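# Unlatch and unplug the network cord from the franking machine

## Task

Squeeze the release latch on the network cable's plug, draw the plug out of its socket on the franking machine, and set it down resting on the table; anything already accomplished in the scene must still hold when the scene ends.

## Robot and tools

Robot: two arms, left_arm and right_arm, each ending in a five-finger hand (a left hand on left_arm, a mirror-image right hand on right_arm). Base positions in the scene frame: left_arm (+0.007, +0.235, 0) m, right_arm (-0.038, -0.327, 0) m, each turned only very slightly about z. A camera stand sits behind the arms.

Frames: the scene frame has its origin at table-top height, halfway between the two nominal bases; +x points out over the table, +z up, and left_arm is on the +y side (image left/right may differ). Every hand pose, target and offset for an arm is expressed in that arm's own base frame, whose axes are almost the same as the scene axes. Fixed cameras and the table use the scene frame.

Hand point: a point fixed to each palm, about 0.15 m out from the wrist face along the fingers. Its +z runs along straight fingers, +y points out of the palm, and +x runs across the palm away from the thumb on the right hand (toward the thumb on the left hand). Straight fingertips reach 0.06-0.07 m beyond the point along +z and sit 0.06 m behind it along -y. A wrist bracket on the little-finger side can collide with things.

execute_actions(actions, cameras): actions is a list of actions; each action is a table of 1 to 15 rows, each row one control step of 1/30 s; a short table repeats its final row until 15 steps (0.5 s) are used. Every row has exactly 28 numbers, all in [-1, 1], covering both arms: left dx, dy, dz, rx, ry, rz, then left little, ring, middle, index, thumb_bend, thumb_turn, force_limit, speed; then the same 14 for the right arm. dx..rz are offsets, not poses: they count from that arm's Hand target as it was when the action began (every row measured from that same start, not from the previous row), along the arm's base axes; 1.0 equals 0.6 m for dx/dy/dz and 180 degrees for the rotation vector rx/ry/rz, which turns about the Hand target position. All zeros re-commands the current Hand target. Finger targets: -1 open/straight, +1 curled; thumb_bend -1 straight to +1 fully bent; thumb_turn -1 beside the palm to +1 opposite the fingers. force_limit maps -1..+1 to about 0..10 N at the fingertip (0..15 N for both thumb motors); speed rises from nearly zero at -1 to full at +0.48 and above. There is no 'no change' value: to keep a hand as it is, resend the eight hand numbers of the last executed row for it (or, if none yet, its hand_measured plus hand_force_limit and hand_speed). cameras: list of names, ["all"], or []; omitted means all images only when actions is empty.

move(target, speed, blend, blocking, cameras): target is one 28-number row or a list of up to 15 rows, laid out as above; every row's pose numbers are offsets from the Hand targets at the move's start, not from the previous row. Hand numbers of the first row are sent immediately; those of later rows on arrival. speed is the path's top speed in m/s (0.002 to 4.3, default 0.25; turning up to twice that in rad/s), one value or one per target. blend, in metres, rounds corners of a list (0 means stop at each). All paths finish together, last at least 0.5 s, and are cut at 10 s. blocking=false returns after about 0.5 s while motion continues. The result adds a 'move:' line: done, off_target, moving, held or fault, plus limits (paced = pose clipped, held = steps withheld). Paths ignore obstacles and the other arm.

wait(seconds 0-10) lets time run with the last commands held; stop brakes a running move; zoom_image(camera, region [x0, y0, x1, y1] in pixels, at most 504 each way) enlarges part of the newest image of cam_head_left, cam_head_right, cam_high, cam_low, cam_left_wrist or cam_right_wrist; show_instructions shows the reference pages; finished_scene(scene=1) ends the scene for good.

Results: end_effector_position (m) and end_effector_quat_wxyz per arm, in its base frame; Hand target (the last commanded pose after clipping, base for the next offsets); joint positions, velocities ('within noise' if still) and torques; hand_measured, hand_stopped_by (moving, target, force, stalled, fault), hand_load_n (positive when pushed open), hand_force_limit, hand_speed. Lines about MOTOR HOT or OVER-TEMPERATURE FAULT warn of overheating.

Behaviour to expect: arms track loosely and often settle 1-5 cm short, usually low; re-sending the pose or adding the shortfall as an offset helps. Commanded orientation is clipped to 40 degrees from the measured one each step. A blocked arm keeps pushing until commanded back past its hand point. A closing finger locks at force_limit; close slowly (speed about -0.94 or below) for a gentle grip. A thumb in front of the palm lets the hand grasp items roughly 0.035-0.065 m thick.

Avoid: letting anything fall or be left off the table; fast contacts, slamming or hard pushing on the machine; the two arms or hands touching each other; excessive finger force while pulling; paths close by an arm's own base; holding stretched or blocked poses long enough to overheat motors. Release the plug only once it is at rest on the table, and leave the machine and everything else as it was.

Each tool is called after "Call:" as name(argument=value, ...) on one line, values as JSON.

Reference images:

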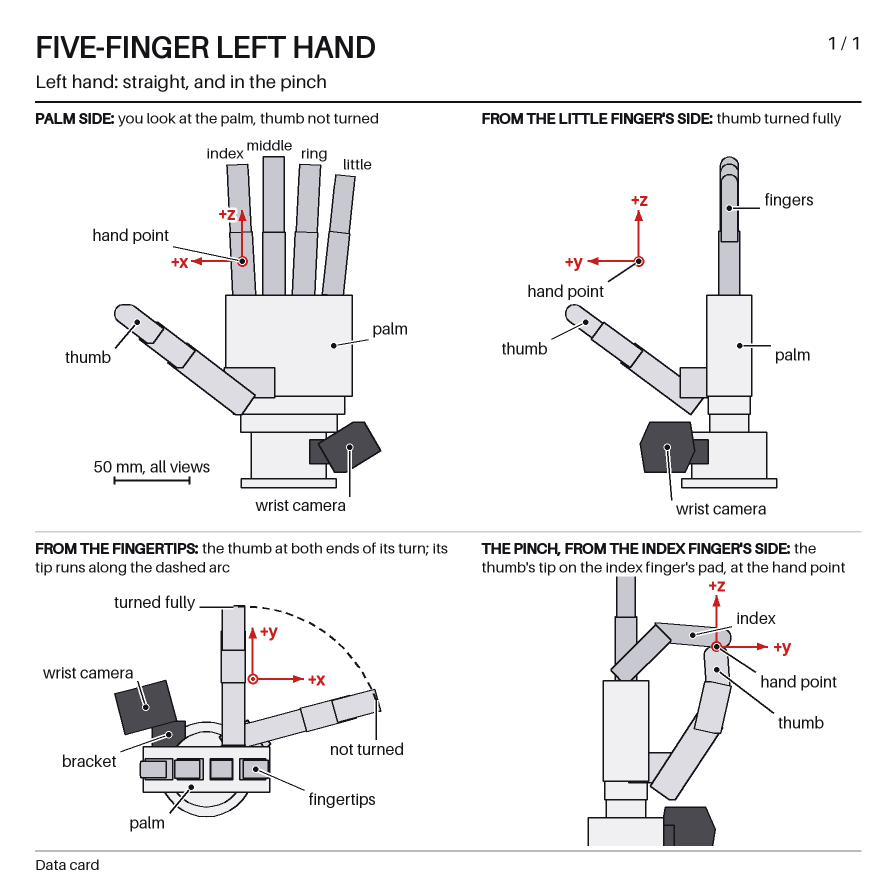

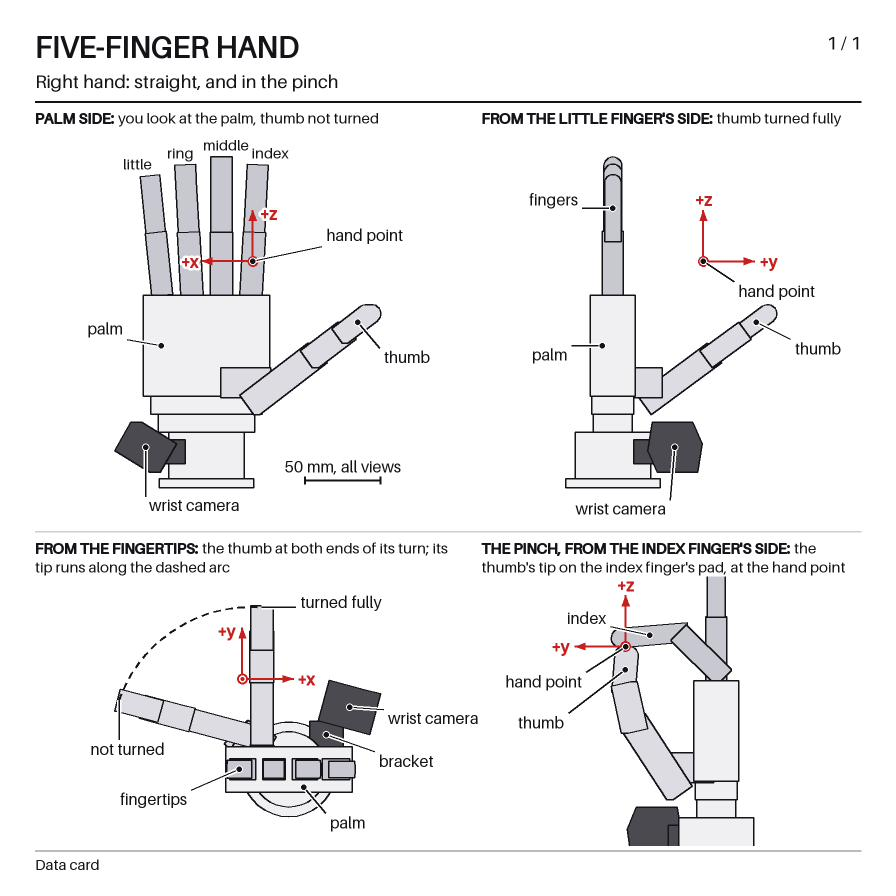

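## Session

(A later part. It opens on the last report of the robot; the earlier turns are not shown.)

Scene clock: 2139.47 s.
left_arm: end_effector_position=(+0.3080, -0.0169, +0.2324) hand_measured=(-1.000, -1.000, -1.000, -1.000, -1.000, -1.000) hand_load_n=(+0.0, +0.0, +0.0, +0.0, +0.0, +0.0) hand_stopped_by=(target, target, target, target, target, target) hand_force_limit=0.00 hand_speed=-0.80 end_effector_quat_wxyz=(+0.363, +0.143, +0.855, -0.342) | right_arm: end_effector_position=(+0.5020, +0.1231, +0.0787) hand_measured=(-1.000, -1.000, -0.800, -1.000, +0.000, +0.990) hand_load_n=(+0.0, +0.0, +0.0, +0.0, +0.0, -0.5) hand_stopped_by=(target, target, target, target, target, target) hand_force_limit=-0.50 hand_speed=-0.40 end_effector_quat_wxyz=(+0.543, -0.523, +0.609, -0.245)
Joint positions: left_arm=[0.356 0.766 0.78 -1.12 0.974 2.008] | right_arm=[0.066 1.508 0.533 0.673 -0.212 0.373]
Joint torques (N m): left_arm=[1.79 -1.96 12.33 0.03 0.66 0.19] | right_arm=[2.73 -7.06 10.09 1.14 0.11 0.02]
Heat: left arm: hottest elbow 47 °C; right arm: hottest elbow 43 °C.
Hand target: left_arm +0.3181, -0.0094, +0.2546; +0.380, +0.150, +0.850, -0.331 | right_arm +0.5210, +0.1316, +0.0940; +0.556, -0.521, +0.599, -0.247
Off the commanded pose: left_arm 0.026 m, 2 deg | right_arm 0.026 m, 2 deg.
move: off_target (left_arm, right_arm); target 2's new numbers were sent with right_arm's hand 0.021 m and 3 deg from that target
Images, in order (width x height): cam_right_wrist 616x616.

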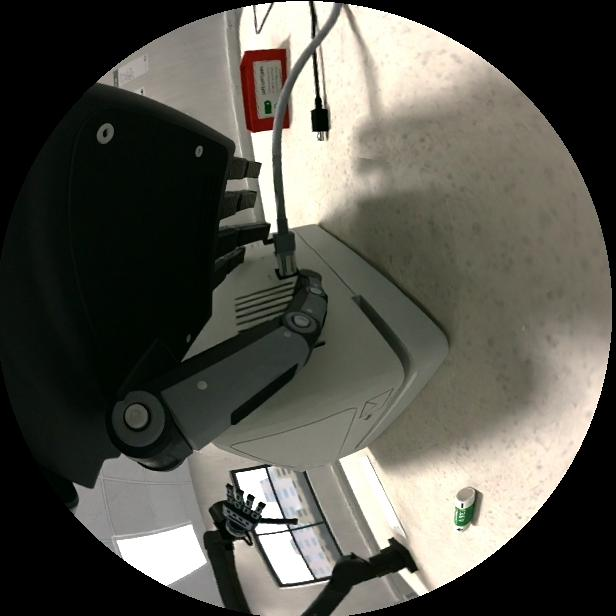

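Call:
move(target=[0,0,0,0,0,0,-1,-1,-1,-1,-1,-1,0,-0.8, 0,0.018,0,0,0,0,-1,-1,-0.8,-1,0.0,0.99,-0.5,-0.4], speed=0.04, cameras=["cam_right_wrist","cam_high"])

Call:
zoom_image(camera="cam_right_wrist", region=[240, 240, 340, 340])

Call:
zoom_image(camera="cam_high", region=[220, 160, 300, 260])

Scene clock: 2213.90 s.
left_arm: end_effector_position=(+0.3080, -0.0169, +0.2324) hand_measured=(-1.000, -1.000, -1.000, -1.000, -1.000, -1.000) hand_load_n=(+0.0, +0.0, +0.0, +0.0, +0.0, +0.0) hand_stopped_by=(target, target, target, target, target, target) hand_force_limit=0.00 hand_speed=-0.80 end_effector_quat_wxyz=(+0.363, +0.143, +0.855, -0.342) | right_arm: end_effector_position=(+0.5036, +0.1251, +0.0780) hand_measured=(-1.000, -1.000, -0.800, -1.000, +0.000, +0.990) hand_load_n=(+0.0, +0.0, +0.0, +0.0, +0.0, +0.0) hand_stopped_by=(target, target, target, target, target, target) hand_force_limit=-0.50 hand_speed=-0.40 end_effector_quat_wxyz=(+0.539, -0.519, +0.614, -0.252)
Joint positions: left_arm=[0.356 0.766 0.78 -1.12 0.974 2.008] | right_arm=[0.082 1.508 0.533 0.673 -0.174 0.378]
Joint torques (N m): left_arm=[1.2 -1.44 12.29 0.02 0.6 0.19] | right_arm=[4.13 -6.95 10.1 1.55 -0.32 0.13]
Heat: left arm: hottest elbow 47 °C; right arm: hottest elbow 40 °C.
Hand target: left_arm +0.3181, -0.0094, +0.2546; +0.380, +0.150, +0.850, -0.331 | right_arm +0.5211, +0.1422, +0.0940; +0.556, -0.520, +0.599, -0.247
Off the commanded pose: left_arm 0.026 m, 2 deg | right_arm 0.029 m, 3 deg.
move: off_target (left_arm, right_arm)
Images, in order (width x height): cam_high 672x504, cam_right_wrist 616x616.

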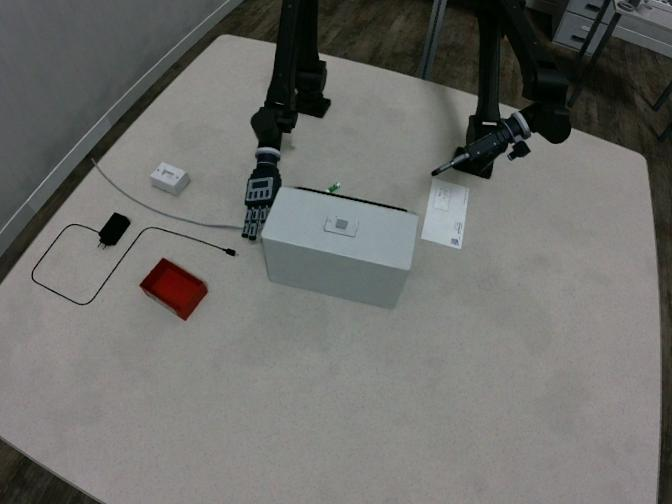

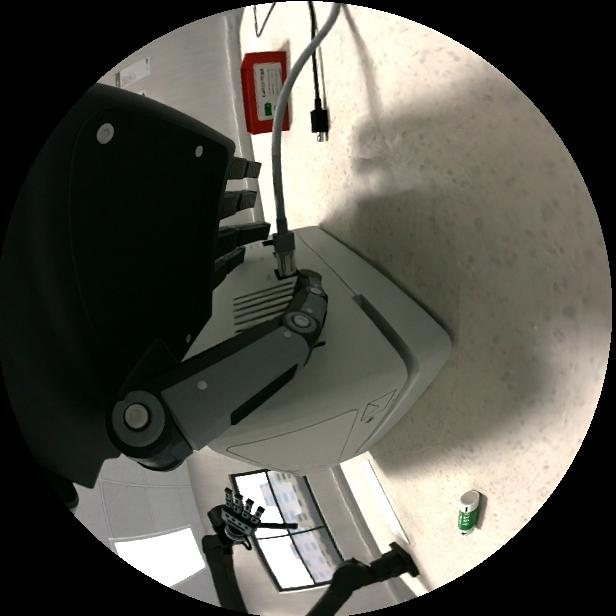

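Scaled by 5.040 from the camera's 616x616 image, which has a finer 880x880 frame.

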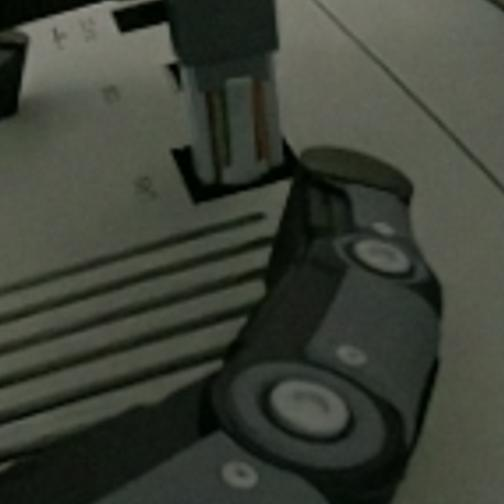

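Scaled by 5.040.

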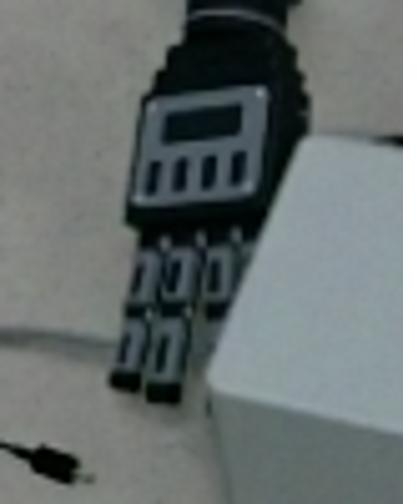

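Call:
move(target=[[0,0,0,0,0,0,-1,-1,-1,-1,-1,-1,0,-0.8, -0.02,-0.04,0.003,0,0,0.033,-1,-1,-1,-0.8,0.0,0.45,-0.5,-0.4],[0,0,0,0,0,0,-1,-1,-1,-1,-1,-1,0,-0.8, 0.015,-0.0285,0.003,0,0,0.033,-1,-1,-1,-0.8,0.0,0.45,-0.5,-0.4]], speed=0.08, cameras=["cam_right_wrist"])

Call:
zoom_image(camera="cam_right_wrist", region=[240, 240, 340, 340])

Scene clock: 2253.03 s.
left_arm: end_effector_position=(+0.3080, -0.0169, +0.2324) hand_measured=(-1.000, -1.000, -1.000, -1.000, -1.000, -1.000) hand_load_n=(+0.0, +0.0, +0.0, -0.5, +0.0, +0.0) hand_stopped_by=(target, target, target, target, target, target) hand_force_limit=0.00 hand_speed=-0.80 end_effector_quat_wxyz=(+0.363, +0.143, +0.855, -0.342) | right_arm: end_effector_position=(+0.5115, +0.1142, +0.0816) hand_measured=(-1.000, -1.000, -1.000, -0.950, +0.000, +0.450) hand_load_n=(+0.0, +0.0, +0.0, +0.0, -1.0, -1.0) hand_stopped_by=(target, target, target, force, target, target) hand_force_limit=-0.50 hand_speed=-0.40 end_effector_quat_wxyz=(+0.556, -0.550, +0.584, -0.218)
Joint positions: left_arm=[0.356 0.766 0.78 -1.12 0.974 2.008] | right_arm=[0 1.54 0.587 0.64 -0.366 0.327]
Joint torques (N m): left_arm=[1.38 -1.96 12.25 -0.01 0.61 0.2] | right_arm=[3.14 -6.77 10.14 1.2 -0.1 0.01]
Heat: left arm: hottest elbow 47 °C; right arm: hottest elbow 40 °C.
Hand target: left_arm +0.3181, -0.0094, +0.2546; +0.380, +0.150, +0.850, -0.331 | right_arm +0.5301, +0.1251, +0.0959; +0.568, -0.551, +0.572, -0.218
Off the commanded pose: left_arm 0.026 m, 2 deg | right_arm 0.026 m, 2 deg.
move: off_target (left_arm, right_arm)
Images, in order (width x height): cam_right_wrist 616x616.

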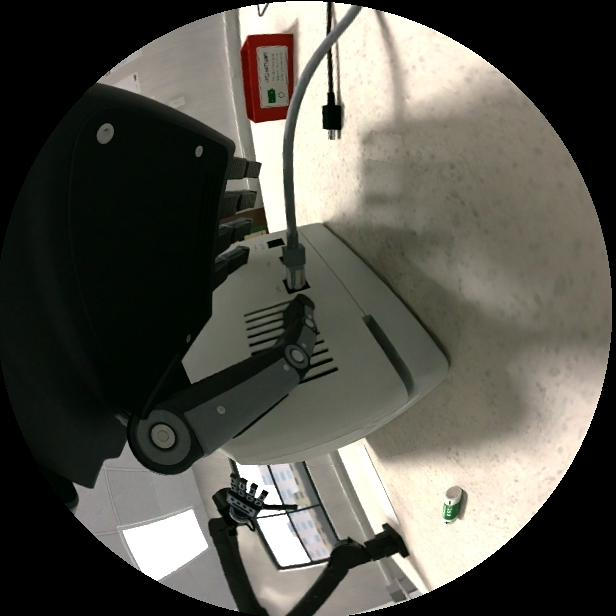

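Scaled by 5.040 from the camera's 616x616 image, which has a finer 880x880 frame.

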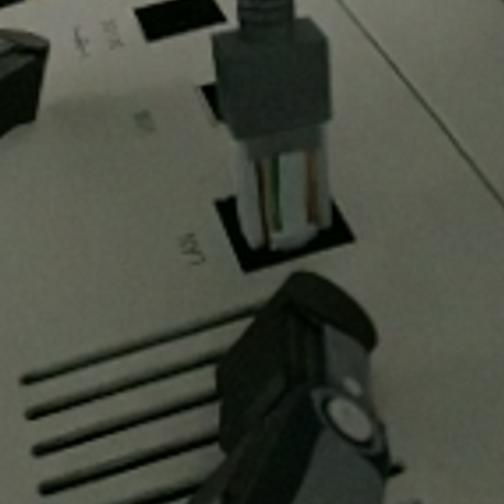

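Call:
move(target=[0,0,0,0,0,0,-1,-1,-1,-1,-1,-1,0,-0.8, 0.033,0.006,0.0,0,0,0.0,-1,-1,-1,-0.8,0.0,0.45,-0.5,-0.4], speed=0.05, cameras=["cam_right_wrist"])

Call:
zoom_image(camera="cam_right_wrist", region=[260, 260, 360, 360])

Scene clock: 2267.07 s.
left_arm: end_effector_position=(+0.3080, -0.0169, +0.2324) hand_measured=(-1.000, -1.000, -1.000, -1.000, -1.000, -1.000) hand_load_n=(+0.0, +0.0, +0.0, +0.0, +0.0, +0.0) hand_stopped_by=(target, target, target, target, target, target) hand_force_limit=0.00 hand_speed=-0.80 end_effector_quat_wxyz=(+0.363, +0.143, +0.855, -0.342) | right_arm: end_effector_position=(+0.5311, +0.1161, +0.0807) hand_measured=(-1.000, -1.000, -1.000, -0.950, +0.000, +0.450) hand_load_n=(+0.0, +0.0, +0.0, +0.0, -0.5, -1.0) hand_stopped_by=(target, target, target, force, target, target) hand_force_limit=-0.50 hand_speed=-0.40 end_effector_quat_wxyz=(+0.555, -0.550, +0.584, -0.219)
Joint positions: left_arm=[0.356 0.766 0.78 -1.12 0.974 2.008] | right_arm=[0.006 1.583 0.641 0.629 -0.358 0.327]
Joint torques (N m): left_arm=[1.32 -1.96 12.29 -0.01 0.65 0.19] | right_arm=[2.43 -7.65 10.43 1.13 -0.14 0.1]
Heat: left arm: hottest elbow 47 °C; right arm: hottest elbow 41 °C.
Hand target: left_arm +0.3181, -0.0094, +0.2546; +0.380, +0.150, +0.850, -0.331 | right_arm +0.5499, +0.1287, +0.0958; +0.568, -0.551, +0.572, -0.218
Off the commanded pose: left_arm 0.026 m, 2 deg | right_arm 0.027 m, 2 deg.
move: off_target (left_arm, right_arm)
Images, in order (width x height): cam_right_wrist 616x616.

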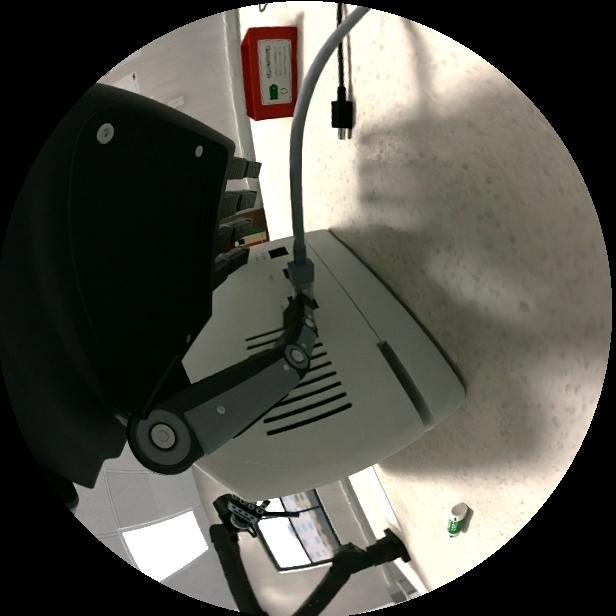

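Scaled by 5.040 from the camera's 616x616 image, which has a finer 880x880 frame.

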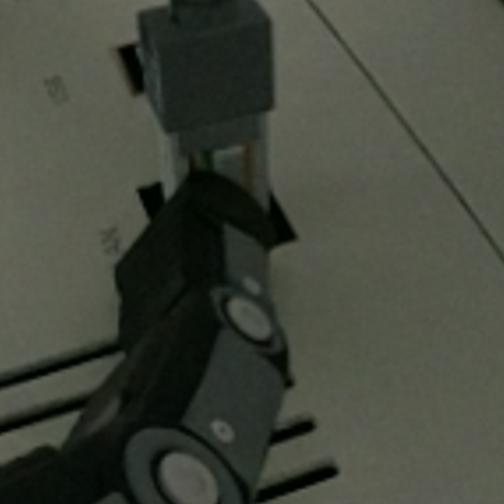

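Call:
move(target=[[0,0,0,0,0,0,-1,-1,-1,-1,-1,-1,0,-0.8, -0.004,0.004,0.0,0,0,0.01,-1,-1,-1,-0.8,0.0,0.34,-0.5,-0.4],[0,0,0,0,0,0,-1,-1,-1,-1,-1,-1,0,-0.8, 0.01,0.006,0.0,0,0,0.01,-1,-1,-1,-0.8,0.0,0.34,-0.5,-0.4]], speed=0.05, cameras=["cam_right_wrist"])

Call:
zoom_image(camera="cam_right_wrist", region=[260, 260, 360, 360])

Scene clock: 2280.33 s.
left_arm: end_effector_position=(+0.3080, -0.0169, +0.2324) hand_measured=(-1.000, -1.000, -1.000, -1.000, -1.000, -1.000) hand_load_n=(+0.0, +0.0, +0.0, +0.0, +0.0, +0.0) hand_stopped_by=(target, target, target, target, target, target) hand_force_limit=0.00 hand_speed=-0.80 end_effector_quat_wxyz=(+0.363, +0.143, +0.855, -0.342) | right_arm: end_effector_position=(+0.5357, +0.1155, +0.0783) hand_measured=(-1.000, -1.000, -1.000, -0.950, +0.000, +0.340) hand_load_n=(+0.0, +0.0, +0.0, +0.0, -2.5, -3.5) hand_stopped_by=(target, target, target, force, target, target) hand_force_limit=-0.50 hand_speed=-0.40 end_effector_quat_wxyz=(+0.553, -0.558, +0.580, -0.216)
Joint positions: left_arm=[0.356 0.766 0.78 -1.12 0.974 2.008] | right_arm=[0.001 1.598 0.659 0.616 -0.373 0.311]
Joint torques (N m): left_arm=[1.49 -1.85 12.26 0.1 0.63 0.18] | right_arm=[3.25 -8.64 11.06 1.24 -0.88 0.12]
Heat: left arm: hottest elbow 47 °C; right arm: hottest elbow 41 °C.
Hand target: left_arm +0.3181, -0.0094, +0.2546; +0.380, +0.150, +0.850, -0.331 | right_arm +0.5558, +0.1324, +0.0958; +0.571, -0.560, +0.563, -0.209
Off the commanded pose: left_arm 0.026 m, 2 deg | right_arm 0.032 m, 3 deg.
move: off_target (left_arm, right_arm)
Images, in order (width x height): cam_right_wrist 616x616.

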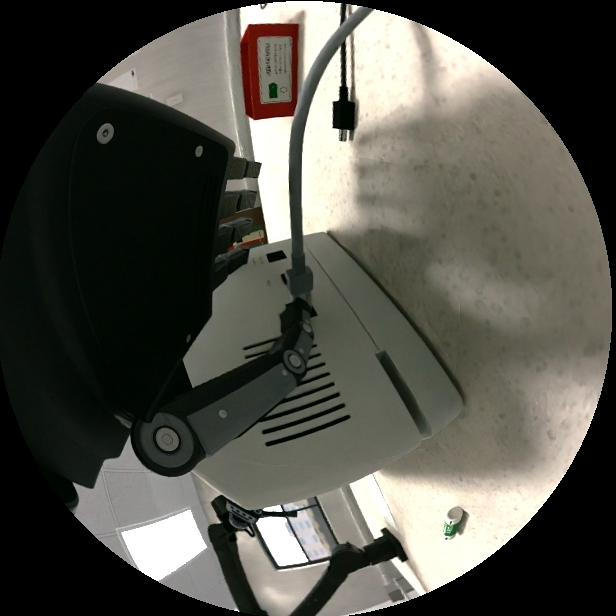

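Scaled by 5.040 from the camera's 616x616 image, which has a finer 880x880 frame.

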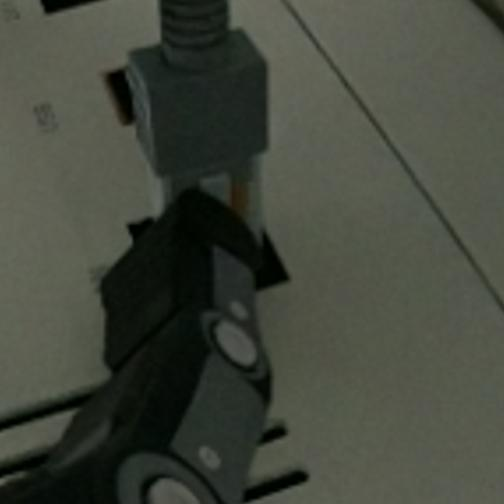

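Call:
move(target=[0,0,0,0,0,0,-1,-1,-1,-1,-1,-1,0,-0.8, 0.004,-0.006,0.0,0,0,0,-1,-1,-1,0.6,0.0,0.36,0.1,-0.85], speed=0.05, cameras=["cam_right_wrist"])

Call:
zoom_image(camera="cam_right_wrist", region=[270, 280, 330, 340])

Scene clock: 2316.13 s.
left_arm: end_effector_position=(+0.3080, -0.0169, +0.2324) hand_measured=(-1.000, -1.000, -1.000, -1.000, -1.000, -1.000) hand_load_n=(+0.0, +0.0, +0.0, +0.0, +0.0, +0.0) hand_stopped_by=(target, target, target, target, target, target) hand_force_limit=0.00 hand_speed=-0.80 end_effector_quat_wxyz=(+0.363, +0.143, +0.855, -0.342) | right_arm: end_effector_position=(+0.5374, +0.1125, +0.0791) hand_measured=(-1.000, -1.000, -1.000, +0.076, +0.000, +0.360) hand_load_n=(+0.0, +0.0, +0.0, +4.5, -0.5, -2.0) hand_stopped_by=(target, target, target, force, target, target) hand_force_limit=0.10 hand_speed=-0.85 end_effector_quat_wxyz=(+0.555, -0.555, +0.582, -0.213)
Joint positions: left_arm=[0.356 0.766 0.78 -1.12 0.974 2.008] | right_arm=[-0.009 1.601 0.665 0.613 -0.385 0.317]
Joint torques (N m): left_arm=[1.55 -1.55 12.31 0.06 0.61 0.18] | right_arm=[3.49 -7.94 11.33 1.18 -0.7 0.04]
Heat: left arm: hottest elbow 47 °C; right arm: hottest elbow 44 °C.
Hand target: left_arm +0.3181, -0.0094, +0.2546; +0.380, +0.150, +0.850, -0.331 | right_arm +0.5583, +0.1288, +0.0958; +0.571, -0.560, +0.563, -0.209
Off the commanded pose: left_arm 0.026 m, 2 deg | right_arm 0.031 m, 3 deg.
move: off_target (left_arm, right_arm)
Images, in order (width x height): cam_right_wrist 616x616.

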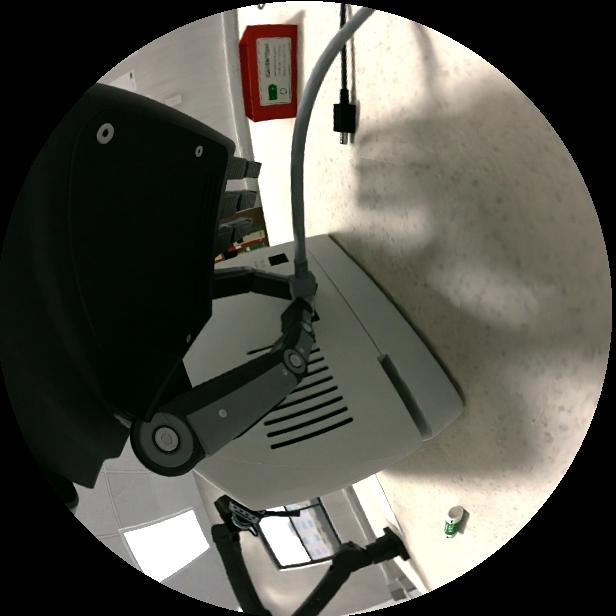

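Scaled by 8.400 from the camera's 616x616 image, which has a finer 880x880 frame.

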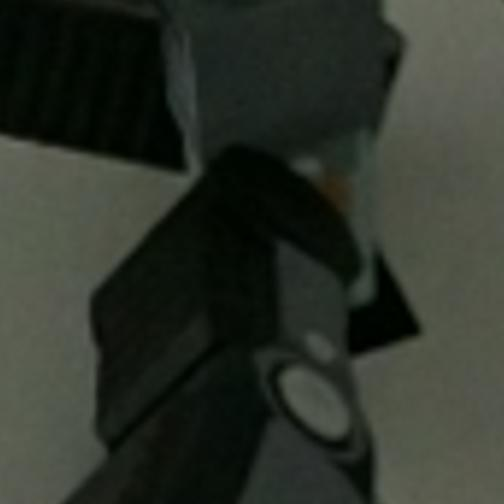

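Call:
move(target=[[0,0,0,0,0,0,-1,-1,-1,-1,-1,-1,0,-0.8, 0,0.0,0.0,0,0,0,-1,-1,-1,-0.15,0.0,0.36,0.1,-0.7],[0,0,0,0,0,0,-1,-1,-1,-1,-1,-1,0,-0.8, -0.01,0.009,0.0,0,0,0.012,-1,-1,-1,-0.15,0.0,0.36,0.1,-0.7],[0,0,0,0,0,0,-1,-1,-1,-1,-1,-1,0,-0.8, 0.004,0.012,0.0,0,0,0.012,-1,-1,-1,-0.15,0.0,0.36,0.1,-0.7],[0,0,0,0,0,0,-1,-1,-1,-1,-1,-1,0,-0.8, 0.004,0.0121,0.0,0,0,0.012,-1,-1,-1,0.6,0.0,0.36,0.1,-0.85]], speed=0.05, cameras=["cam_right_wrist"])

Call:
zoom_image(camera="cam_right_wrist", region=[270, 280, 330, 340])

Scene clock: 2378.53 s.
left_arm: end_effector_position=(+0.3080, -0.0169, +0.2324) hand_measured=(-1.000, -1.000, -1.000, -1.000, -1.000, -1.000) hand_load_n=(+0.0, +0.0, +0.0, +0.0, +0.0, +0.0) hand_stopped_by=(target, target, target, target, target, target) hand_force_limit=0.00 hand_speed=-0.80 end_effector_quat_wxyz=(+0.363, +0.143, +0.855, -0.342) | right_arm: end_effector_position=(+0.5373, +0.1123, +0.0772) hand_measured=(-1.000, -1.000, -1.000, +0.070, +0.000, +0.360) hand_load_n=(+0.0, +0.0, +0.0, +6.0, -0.5, -3.0) hand_stopped_by=(target, target, target, force, target, target) hand_force_limit=0.10 hand_speed=-0.85 end_effector_quat_wxyz=(+0.554, -0.567, +0.573, -0.208)
Joint positions: left_arm=[0.356 0.766 0.78 -1.12 0.974 2.008] | right_arm=[-0.016 1.608 0.675 0.6 -0.415 0.294]
Joint torques (N m): left_arm=[1.61 -2.08 12.31 -0.03 0.65 0.18] | right_arm=[4.42 -7.65 11.9 1.24 -0.79 0.18]
Heat: left arm: hottest elbow 47 °C; right arm: hottest elbow 45 °C.
Hand target: left_arm +0.3181, -0.0094, +0.2546; +0.380, +0.150, +0.850, -0.331 | right_arm +0.5605, +0.1361, +0.0957; +0.575, -0.570, +0.552, -0.198
Off the commanded pose: left_arm 0.026 m, 2 deg | right_arm 0.038 m, 4 deg.
move: off_target (left_arm, right_arm); target 4's new numbers were sent with right_arm's hand 0.039 m and 4 deg from that target
Images, in order (width x height): cam_right_wrist 616x616.

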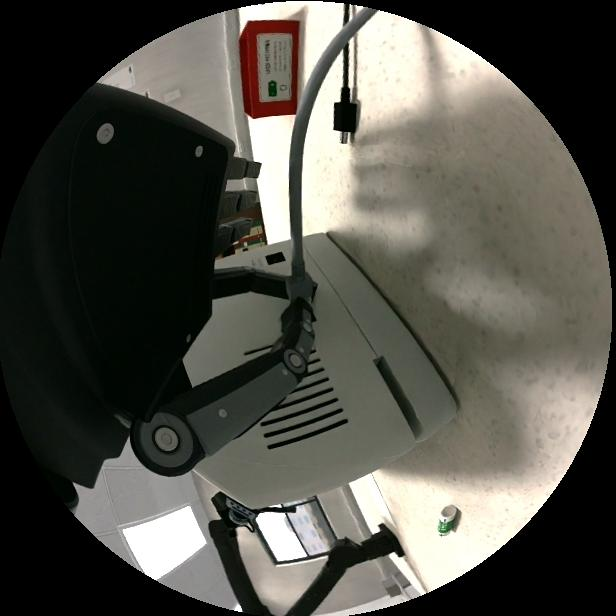

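Scaled by 8.400 from the camera's 616x616 image, which has a finer 880x880 frame.

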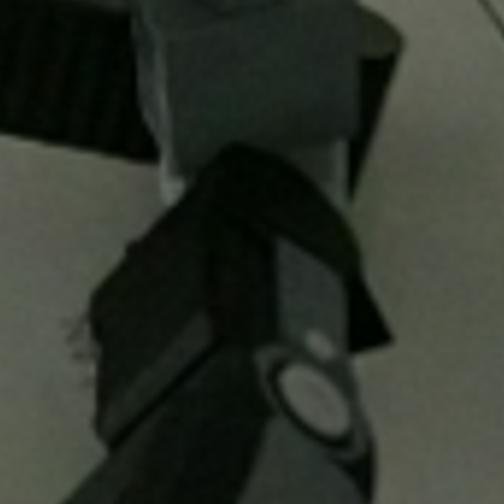

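Call:
move(target=[[0,0,0,0,0,0,-1,-1,-1,-1,-1,-1,0,-0.8, 0,0.0,0.0,0,0,0,-1,-1,-1,0.7,0.0,0.36,0.8,-0.8],[0,0,0,0,0,0,-1,-1,-1,-1,-1,-1,0,-0.8, 0,-0.055,0.0,0,0,-0.02,-1,-1,-1,0.7,0.0,0.36,0.8,-0.8]], speed=0.05, cameras=["cam_right_wrist"])

Call:
zoom_image(camera="cam_right_wrist", region=[270, 280, 330, 340])

Scene clock: 2393.40 s.
left_arm: end_effector_position=(+0.3080, -0.0169, +0.2324) hand_measured=(-1.000, -1.000, -1.000, -1.000, -1.000, -1.000) hand_load_n=(+0.0, +0.0, +0.0, +0.0, +0.0, +0.0) hand_stopped_by=(target, target, target, target, target, target) hand_force_limit=0.00 hand_speed=-0.80 end_effector_quat_wxyz=(+0.363, +0.143, +0.855, -0.342) | right_arm: end_effector_position=(+0.5375, +0.1092, +0.0772) hand_measured=(-1.000, -1.000, -1.000, +0.084, +0.000, +0.360) hand_load_n=(+0.0, +0.0, +0.0, +15.0, +1.0, -1.5) hand_stopped_by=(target, target, target, force, target, target) hand_force_limit=0.80 hand_speed=-0.80 end_effector_quat_wxyz=(+0.555, -0.564, +0.576, -0.206)
Joint positions: left_arm=[0.356 0.766 0.78 -1.12 0.974 2.008] | right_arm=[-0.024 1.61 0.675 0.6 -0.422 0.3]
Joint torques (N m): left_arm=[1.03 -1.49 12.22 -0.01 0.6 0.2] | right_arm=[-0.38 -9 10.55 1.62 -0.23 0.11]
Heat: left arm: hottest elbow 47 °C; right arm: hottest elbow 45 °C.
Hand target: left_arm +0.3181, -0.0094, +0.2546; +0.380, +0.150, +0.850, -0.331 | right_arm +0.5606, +0.1030, +0.0958; +0.568, -0.553, +0.570, -0.216
Off the commanded pose: left_arm 0.026 m, 2 deg | right_arm 0.030 m, 2 deg.
move: off_target (left_arm, right_arm)
Images, in order (width x height): cam_right_wrist 616x616.

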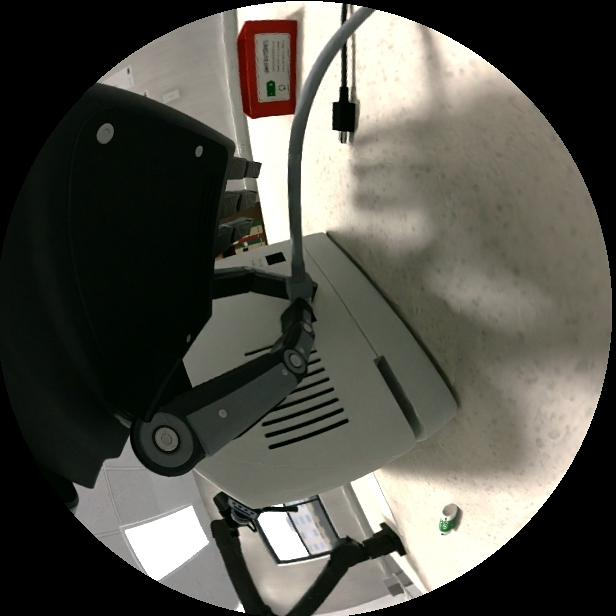

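Scaled by 8.400 from the camera's 616x616 image, which has a finer 880x880 frame.

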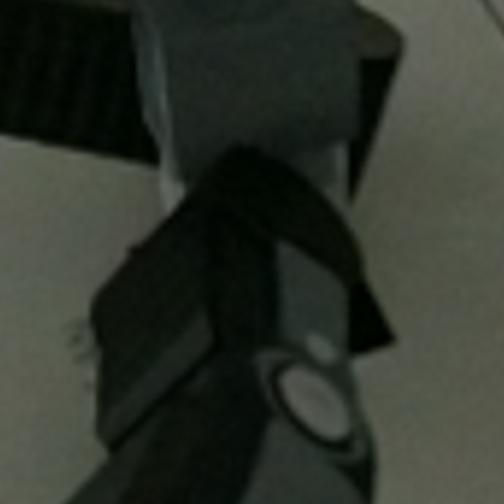

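Call:
move(target=[0,0,0,0,0,0,-1,-1,-1,-1,-1,-1,0,-0.8, 0,-0.04,0.0,0,0,-0.01,-1,-1,-1,0.7,0.0,0.36,0.8,-0.8], speed=0.05, cameras=["cam_right_wrist"])

Call:
zoom_image(camera="cam_right_wrist", region=[270, 280, 330, 340])

Scene clock: 2401.00 s.
left_arm: end_effector_position=(+0.3080, -0.0169, +0.2324) hand_measured=(-1.000, -1.000, -1.000, -1.000, -1.000, -1.000) hand_load_n=(+0.0, +0.0, +0.0, +0.0, +0.0, +0.0) hand_stopped_by=(target, target, target, target, target, target) hand_force_limit=0.00 hand_speed=-0.80 end_effector_quat_wxyz=(+0.363, +0.143, +0.855, -0.342) | right_arm: end_effector_position=(+0.5415, +0.0835, +0.0785) hand_measured=(-1.000, -1.000, -1.000, +0.084, +0.000, +0.360) hand_load_n=(+0.0, +0.0, +0.0, +2.0, -0.5, -0.5) hand_stopped_by=(target, target, target, force, target, target) hand_force_limit=0.80 hand_speed=-0.80 end_effector_quat_wxyz=(+0.553, -0.551, +0.587, -0.215)
Joint positions: left_arm=[0.356 0.766 0.78 -1.12 0.974 2.008] | right_arm=[-0.077 1.61 0.677 0.6 -0.439 0.301]
Joint torques (N m): left_arm=[1.2 -2.08 12.3 -0.16 0.64 0.19] | right_arm=[0.56 -9.29 9.81 1.43 -0.22 0.14]
Heat: left arm: hottest elbow 47 °C; right arm: hottest elbow 45 °C.
Hand target: left_arm +0.3181, -0.0094, +0.2546; +0.380, +0.150, +0.850, -0.331 | right_arm +0.5606, +0.0791, +0.0958; +0.565, -0.544, +0.579, -0.225
Off the commanded pose: left_arm 0.026 m, 2 deg | right_arm 0.026 m, 2 deg.
move: off_target (left_arm, right_arm)
Images, in order (width x height): cam_right_wrist 616x616.

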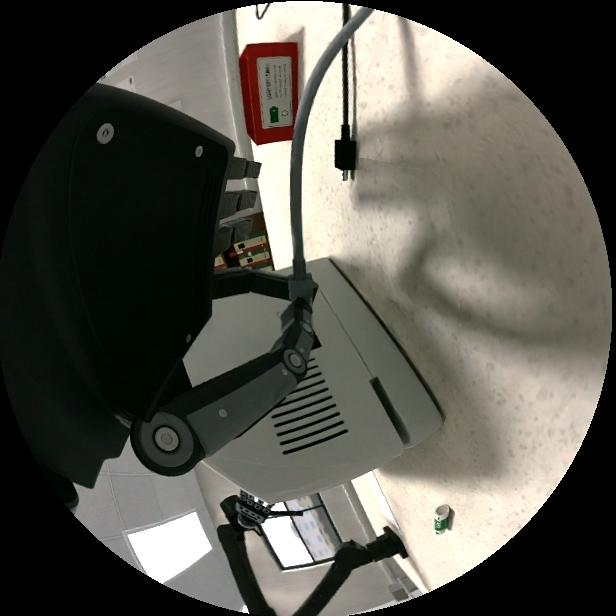

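Scaled by 8.400 from the camera's 616x616 image, which has a finer 880x880 frame.

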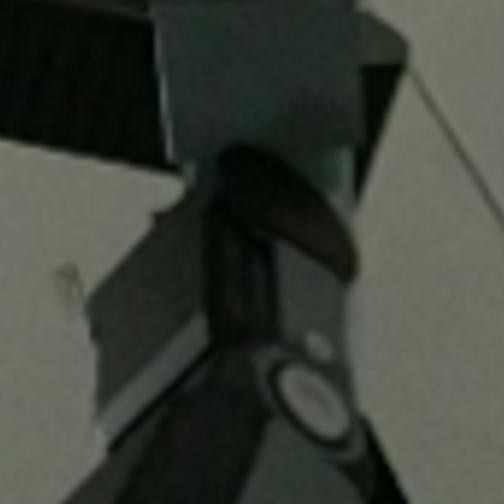

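Call:
move(target=[0,0,0,0,0,0,-1,-1,-1,-1,-1,-1,0,-0.8, 0,-0.03,0.0,0,0,0,-1,-1,-1,0.6,0.0,0.36,0.0,-0.92], speed=0.05, cameras=["cam_right_wrist","cam_head_left","cam_high"])

Call:
zoom_image(camera="cam_right_wrist", region=[260, 260, 360, 360])

Call:
zoom_image(camera="cam_head_left", region=[355, 230, 455, 330])

Scene clock: 2409.03 s.
left_arm: end_effector_position=(+0.3080, -0.0169, +0.2324) hand_measured=(-1.000, -1.000, -1.000, -1.000, -1.000, -1.000) hand_load_n=(+0.5, +0.0, +0.0, +0.0, +0.0, +0.0) hand_stopped_by=(target, target, target, target, target, target) hand_force_limit=0.00 hand_speed=-0.80 end_effector_quat_wxyz=(+0.363, +0.143, +0.855, -0.342) | right_arm: end_effector_position=(+0.5402, +0.0688, +0.0802) hand_measured=(-1.000, -1.000, -1.000, +0.098, +0.000, +0.360) hand_load_n=(+0.0, +0.0, +0.0, +6.5, +0.0, -1.5) hand_stopped_by=(target, target, target, force, target, target) hand_force_limit=0.00 hand_speed=-0.92 end_effector_quat_wxyz=(+0.557, -0.547, +0.588, -0.211)
Joint positions: left_arm=[0.356 0.766 0.78 -1.12 0.974 2.008] | right_arm=[-0.117 1.61 0.677 0.6 -0.48 0.301]
Joint torques (N m): left_arm=[1.9 -2.14 12.18 0.16 0.64 0.18] | right_arm=[0.56 -8.94 10.4 1.09 -0.23 -0.09]
Heat: left arm: hottest elbow 47 °C; right arm: hottest elbow 44 °C.
Hand target: left_arm +0.3181, -0.0094, +0.2546; +0.380, +0.150, +0.850, -0.331 | right_arm +0.5605, +0.0611, +0.0958; +0.565, -0.544, +0.579, -0.225
Off the commanded pose: left_arm 0.026 m, 2 deg | right_arm 0.027 m, 2 deg.
move: off_target (left_arm, right_arm)
Images, in order (width x height): cam_head_left 672x504, cam_high 672x504, cam_right_wrist 616x616.

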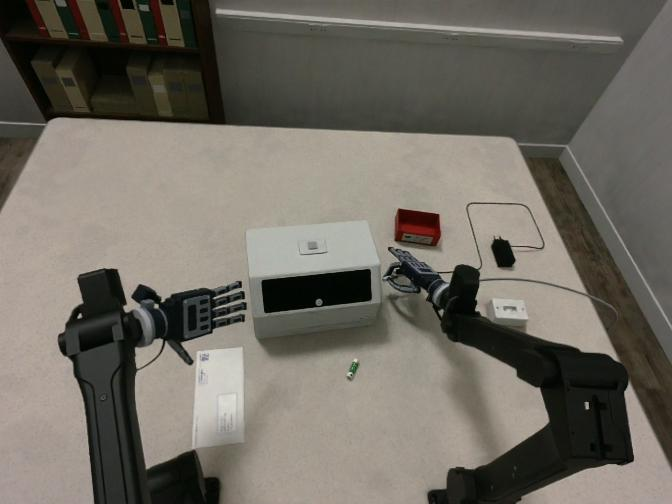

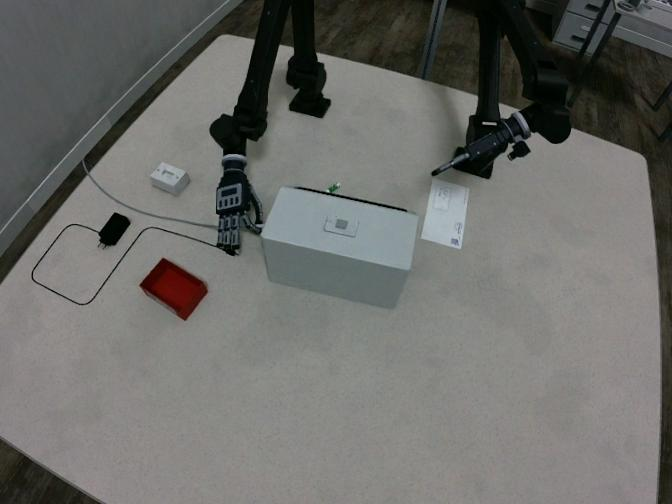

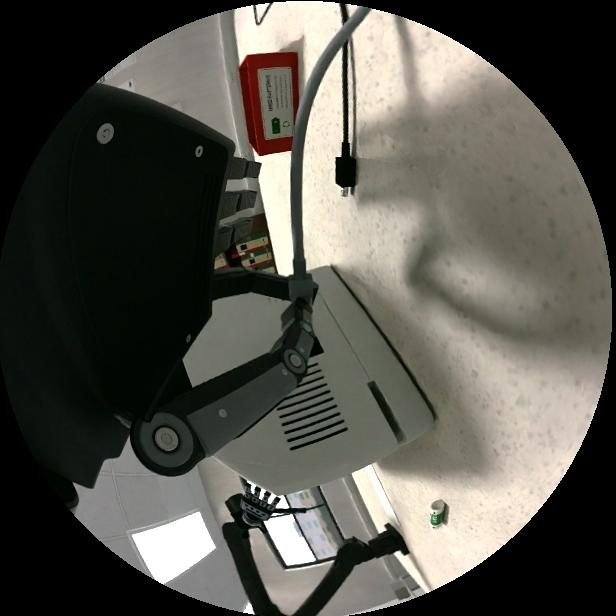

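Scaled by 5.040 from the camera's 616x616 image, which has a finer 880x880 frame.

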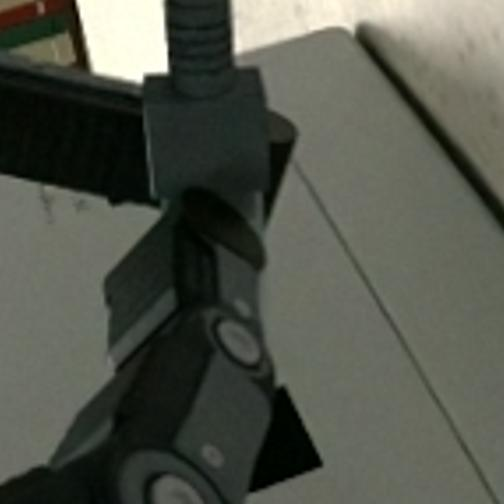

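Scaled by 5.040.

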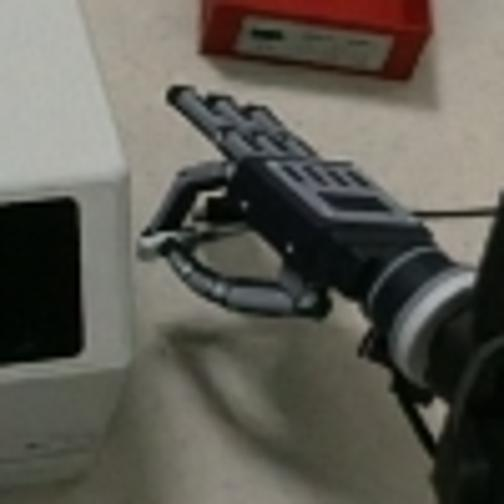

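Call:
move(target=[[0,0,0,0,0,0,-1,-1,-1,-1,-1,-1,0,-0.8, -0.02,-0.08,0.0,-0.0735,-0.0307,0.0245,-1,-1,-1,0.6,0.0,0.36,0.0,-0.92]], speed=0.06, cameras=["cam_right_wrist","cam_head_left","cam_high"])

Call:
zoom_image(camera="cam_head_left", region=[365, 230, 465, 330])

Scene clock: 2443.70 s.
left_arm: end_effector_position=(+0.3080, -0.0169, +0.2324) hand_measured=(-1.000, -1.000, -1.000, -1.000, -1.000, -1.000) hand_load_n=(+0.0, +0.0, +0.0, +0.0, +0.0, +0.0) hand_stopped_by=(target, target, target, target, target, target) hand_force_limit=0.00 hand_speed=-0.80 end_effector_quat_wxyz=(+0.363, +0.143, +0.855, -0.342) | right_arm: end_effector_position=(+0.5306, +0.0235, +0.0685) hand_measured=(-1.000, -1.000, -1.000, +0.098, +0.000, +0.360) hand_load_n=(+0.0, +0.0, +0.0, +6.0, -0.5, -1.5) hand_stopped_by=(target, target, target, force, target, target) hand_force_limit=0.00 hand_speed=-0.92 end_effector_quat_wxyz=(-0.526, +0.619, -0.517, +0.269)
Joint positions: left_arm=[0.356 0.766 0.78 -1.12 0.974 2.008] | right_arm=[-0.207 1.597 0.677 0.552 -0.578 0.016]
Joint torques (N m): left_arm=[1.32 -1.96 12.22 0.08 0.62 0.18] | right_arm=[0.56 -11.22 9.61 1.03 -0.23 -0.15]
Heat: left arm: hottest elbow 47 °C; right arm: hottest elbow 44 °C.
Hand target: left_arm +0.3181, -0.0094, +0.2546; +0.380, +0.150, +0.850, -0.331 | right_arm +0.5486, +0.0131, +0.0957; -0.534, +0.615, -0.500, +0.294
Off the commanded pose: left_arm 0.026 m, 2 deg | right_arm 0.034 m, 4 deg.
move: off_target (left_arm, right_arm)
Images, in order (width x height): cam_head_left 672x504, cam_high 672x504, cam_right_wrist 616x616.

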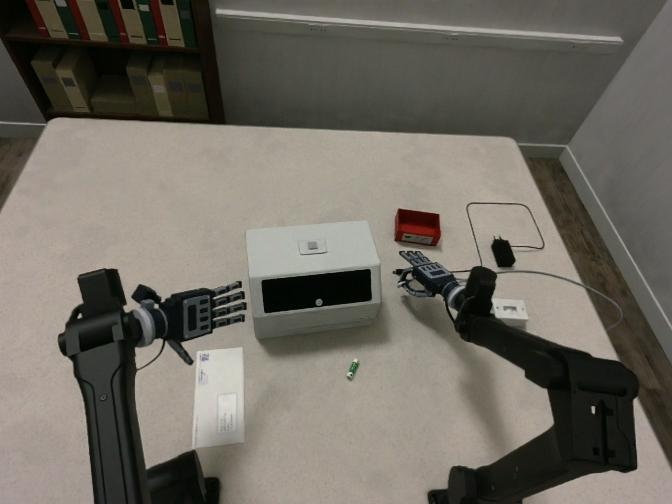

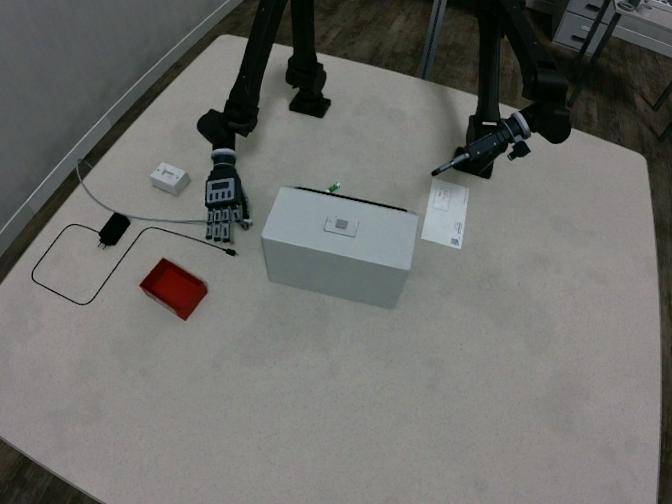

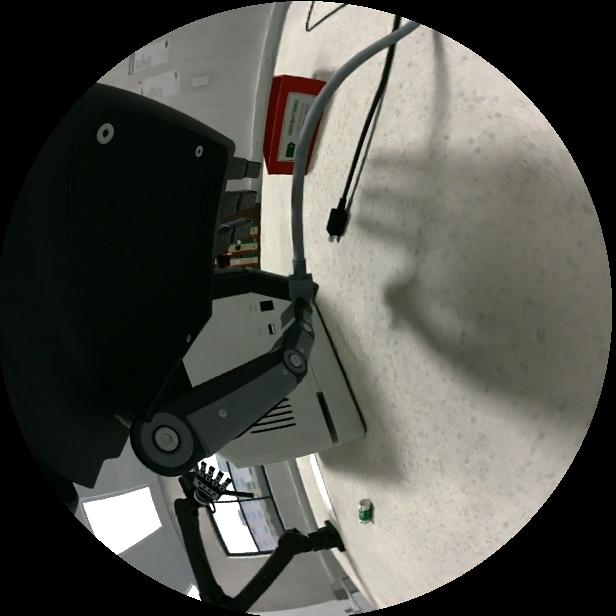

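Scaled by 5.040.

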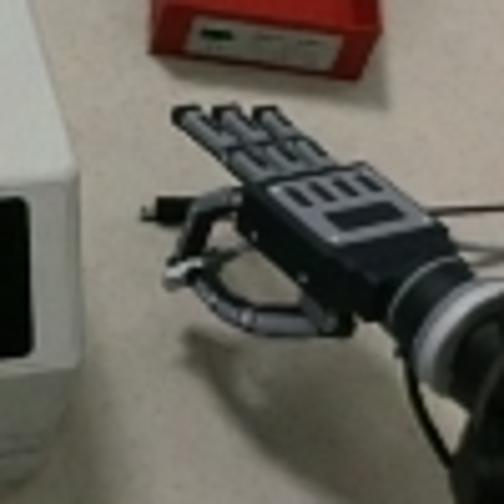

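Call:
move(target=[[0,0,0,0,0,0,-1,-1,-1,-1,-1,-1,0,-0.8, -0.035,0,-0.055,0,0,0,-1,-1,-1,0.6,0.0,0.36,0.0,-0.92]], speed=0.06, cameras=["cam_right_wrist","cam_head_left","cam_low"])

Call:
zoom_image(camera="cam_low", region=[140, 200, 280, 290])

Call:
zoom_image(camera="cam_head_left", region=[365, 230, 465, 330])

Scene clock: 2454.47 s.
left_arm: end_effector_position=(+0.3080, -0.0169, +0.2324) hand_measured=(-1.000, -1.000, -1.000, -1.000, -1.000, -1.000) hand_load_n=(+0.0, +0.0, +0.0, +0.0, +0.0, +0.0) hand_stopped_by=(target, target, target, target, target, target) hand_force_limit=0.00 hand_speed=-0.80 end_effector_quat_wxyz=(+0.363, +0.143, +0.855, -0.342) | right_arm: end_effector_position=(+0.5271, +0.0201, +0.0648) hand_measured=(-1.000, -1.000, -1.000, +0.098, +0.000, +0.360) hand_load_n=(+0.0, +0.0, +0.0, +6.0, +0.0, -1.5) hand_stopped_by=(target, target, target, force, target, target) hand_force_limit=0.00 hand_speed=-0.92 end_effector_quat_wxyz=(-0.535, +0.616, -0.503, +0.285)
Joint positions: left_arm=[0.356 0.766 0.78 -1.12 0.974 2.008] | right_arm=[-0.218 1.614 0.646 0.643 -0.589 0.01]
Joint torques (N m): left_arm=[1.67 -1.73 12.25 0.08 0.64 0.21] | right_arm=[-0.03 -8.41 5.86 2.32 -0.18 -0.15]
Heat: left arm: hottest elbow 47 °C; right arm: hottest elbow 43 °C.
Hand target: left_arm +0.3181, -0.0094, +0.2546; +0.380, +0.150, +0.850, -0.331 | right_arm +0.5276, +0.0132, +0.0629; -0.534, +0.615, -0.499, +0.294
Off the commanded pose: left_arm 0.026 m, 2 deg | right_arm 0.007 m, 1 deg.
move: off_target (left_arm)
Images, in order (width x height): cam_head_left 672x504, cam_low 672x504, cam_right_wrist 616x616.

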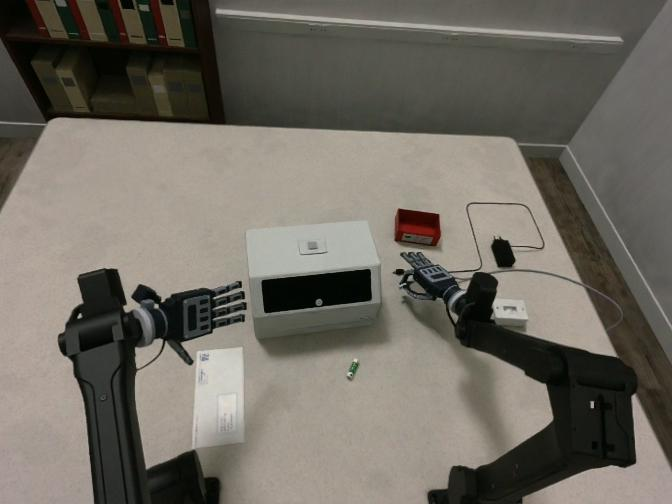

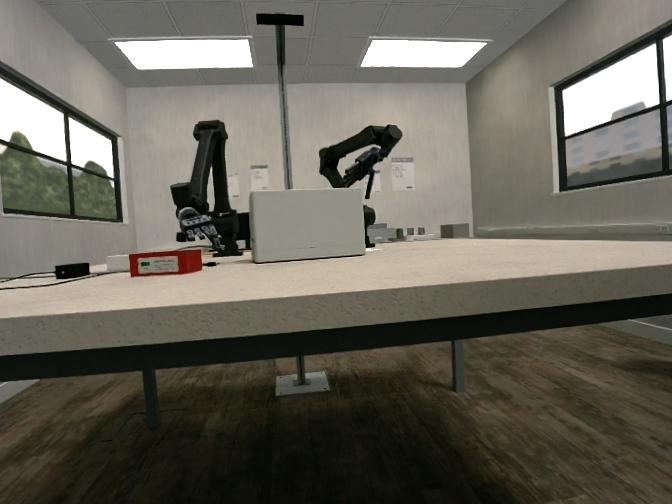

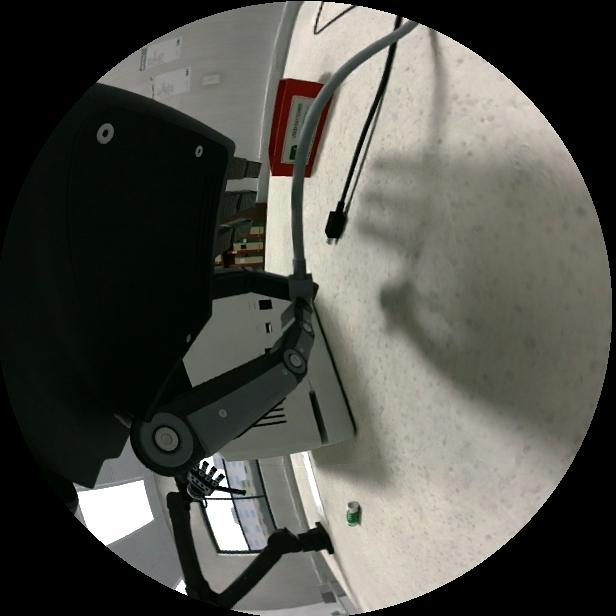

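Scaled by 3.600.

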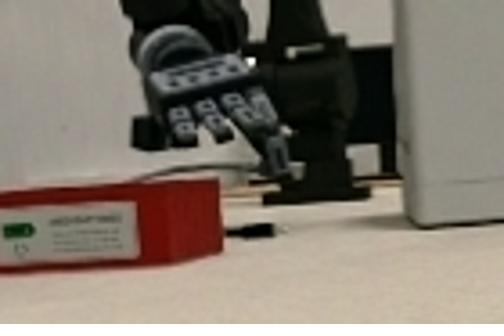

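Scaled by 5.040.

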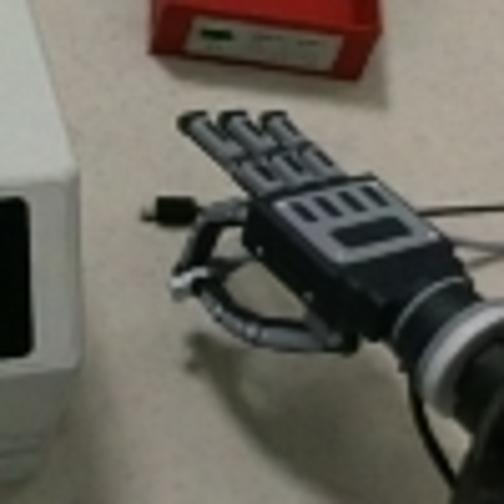

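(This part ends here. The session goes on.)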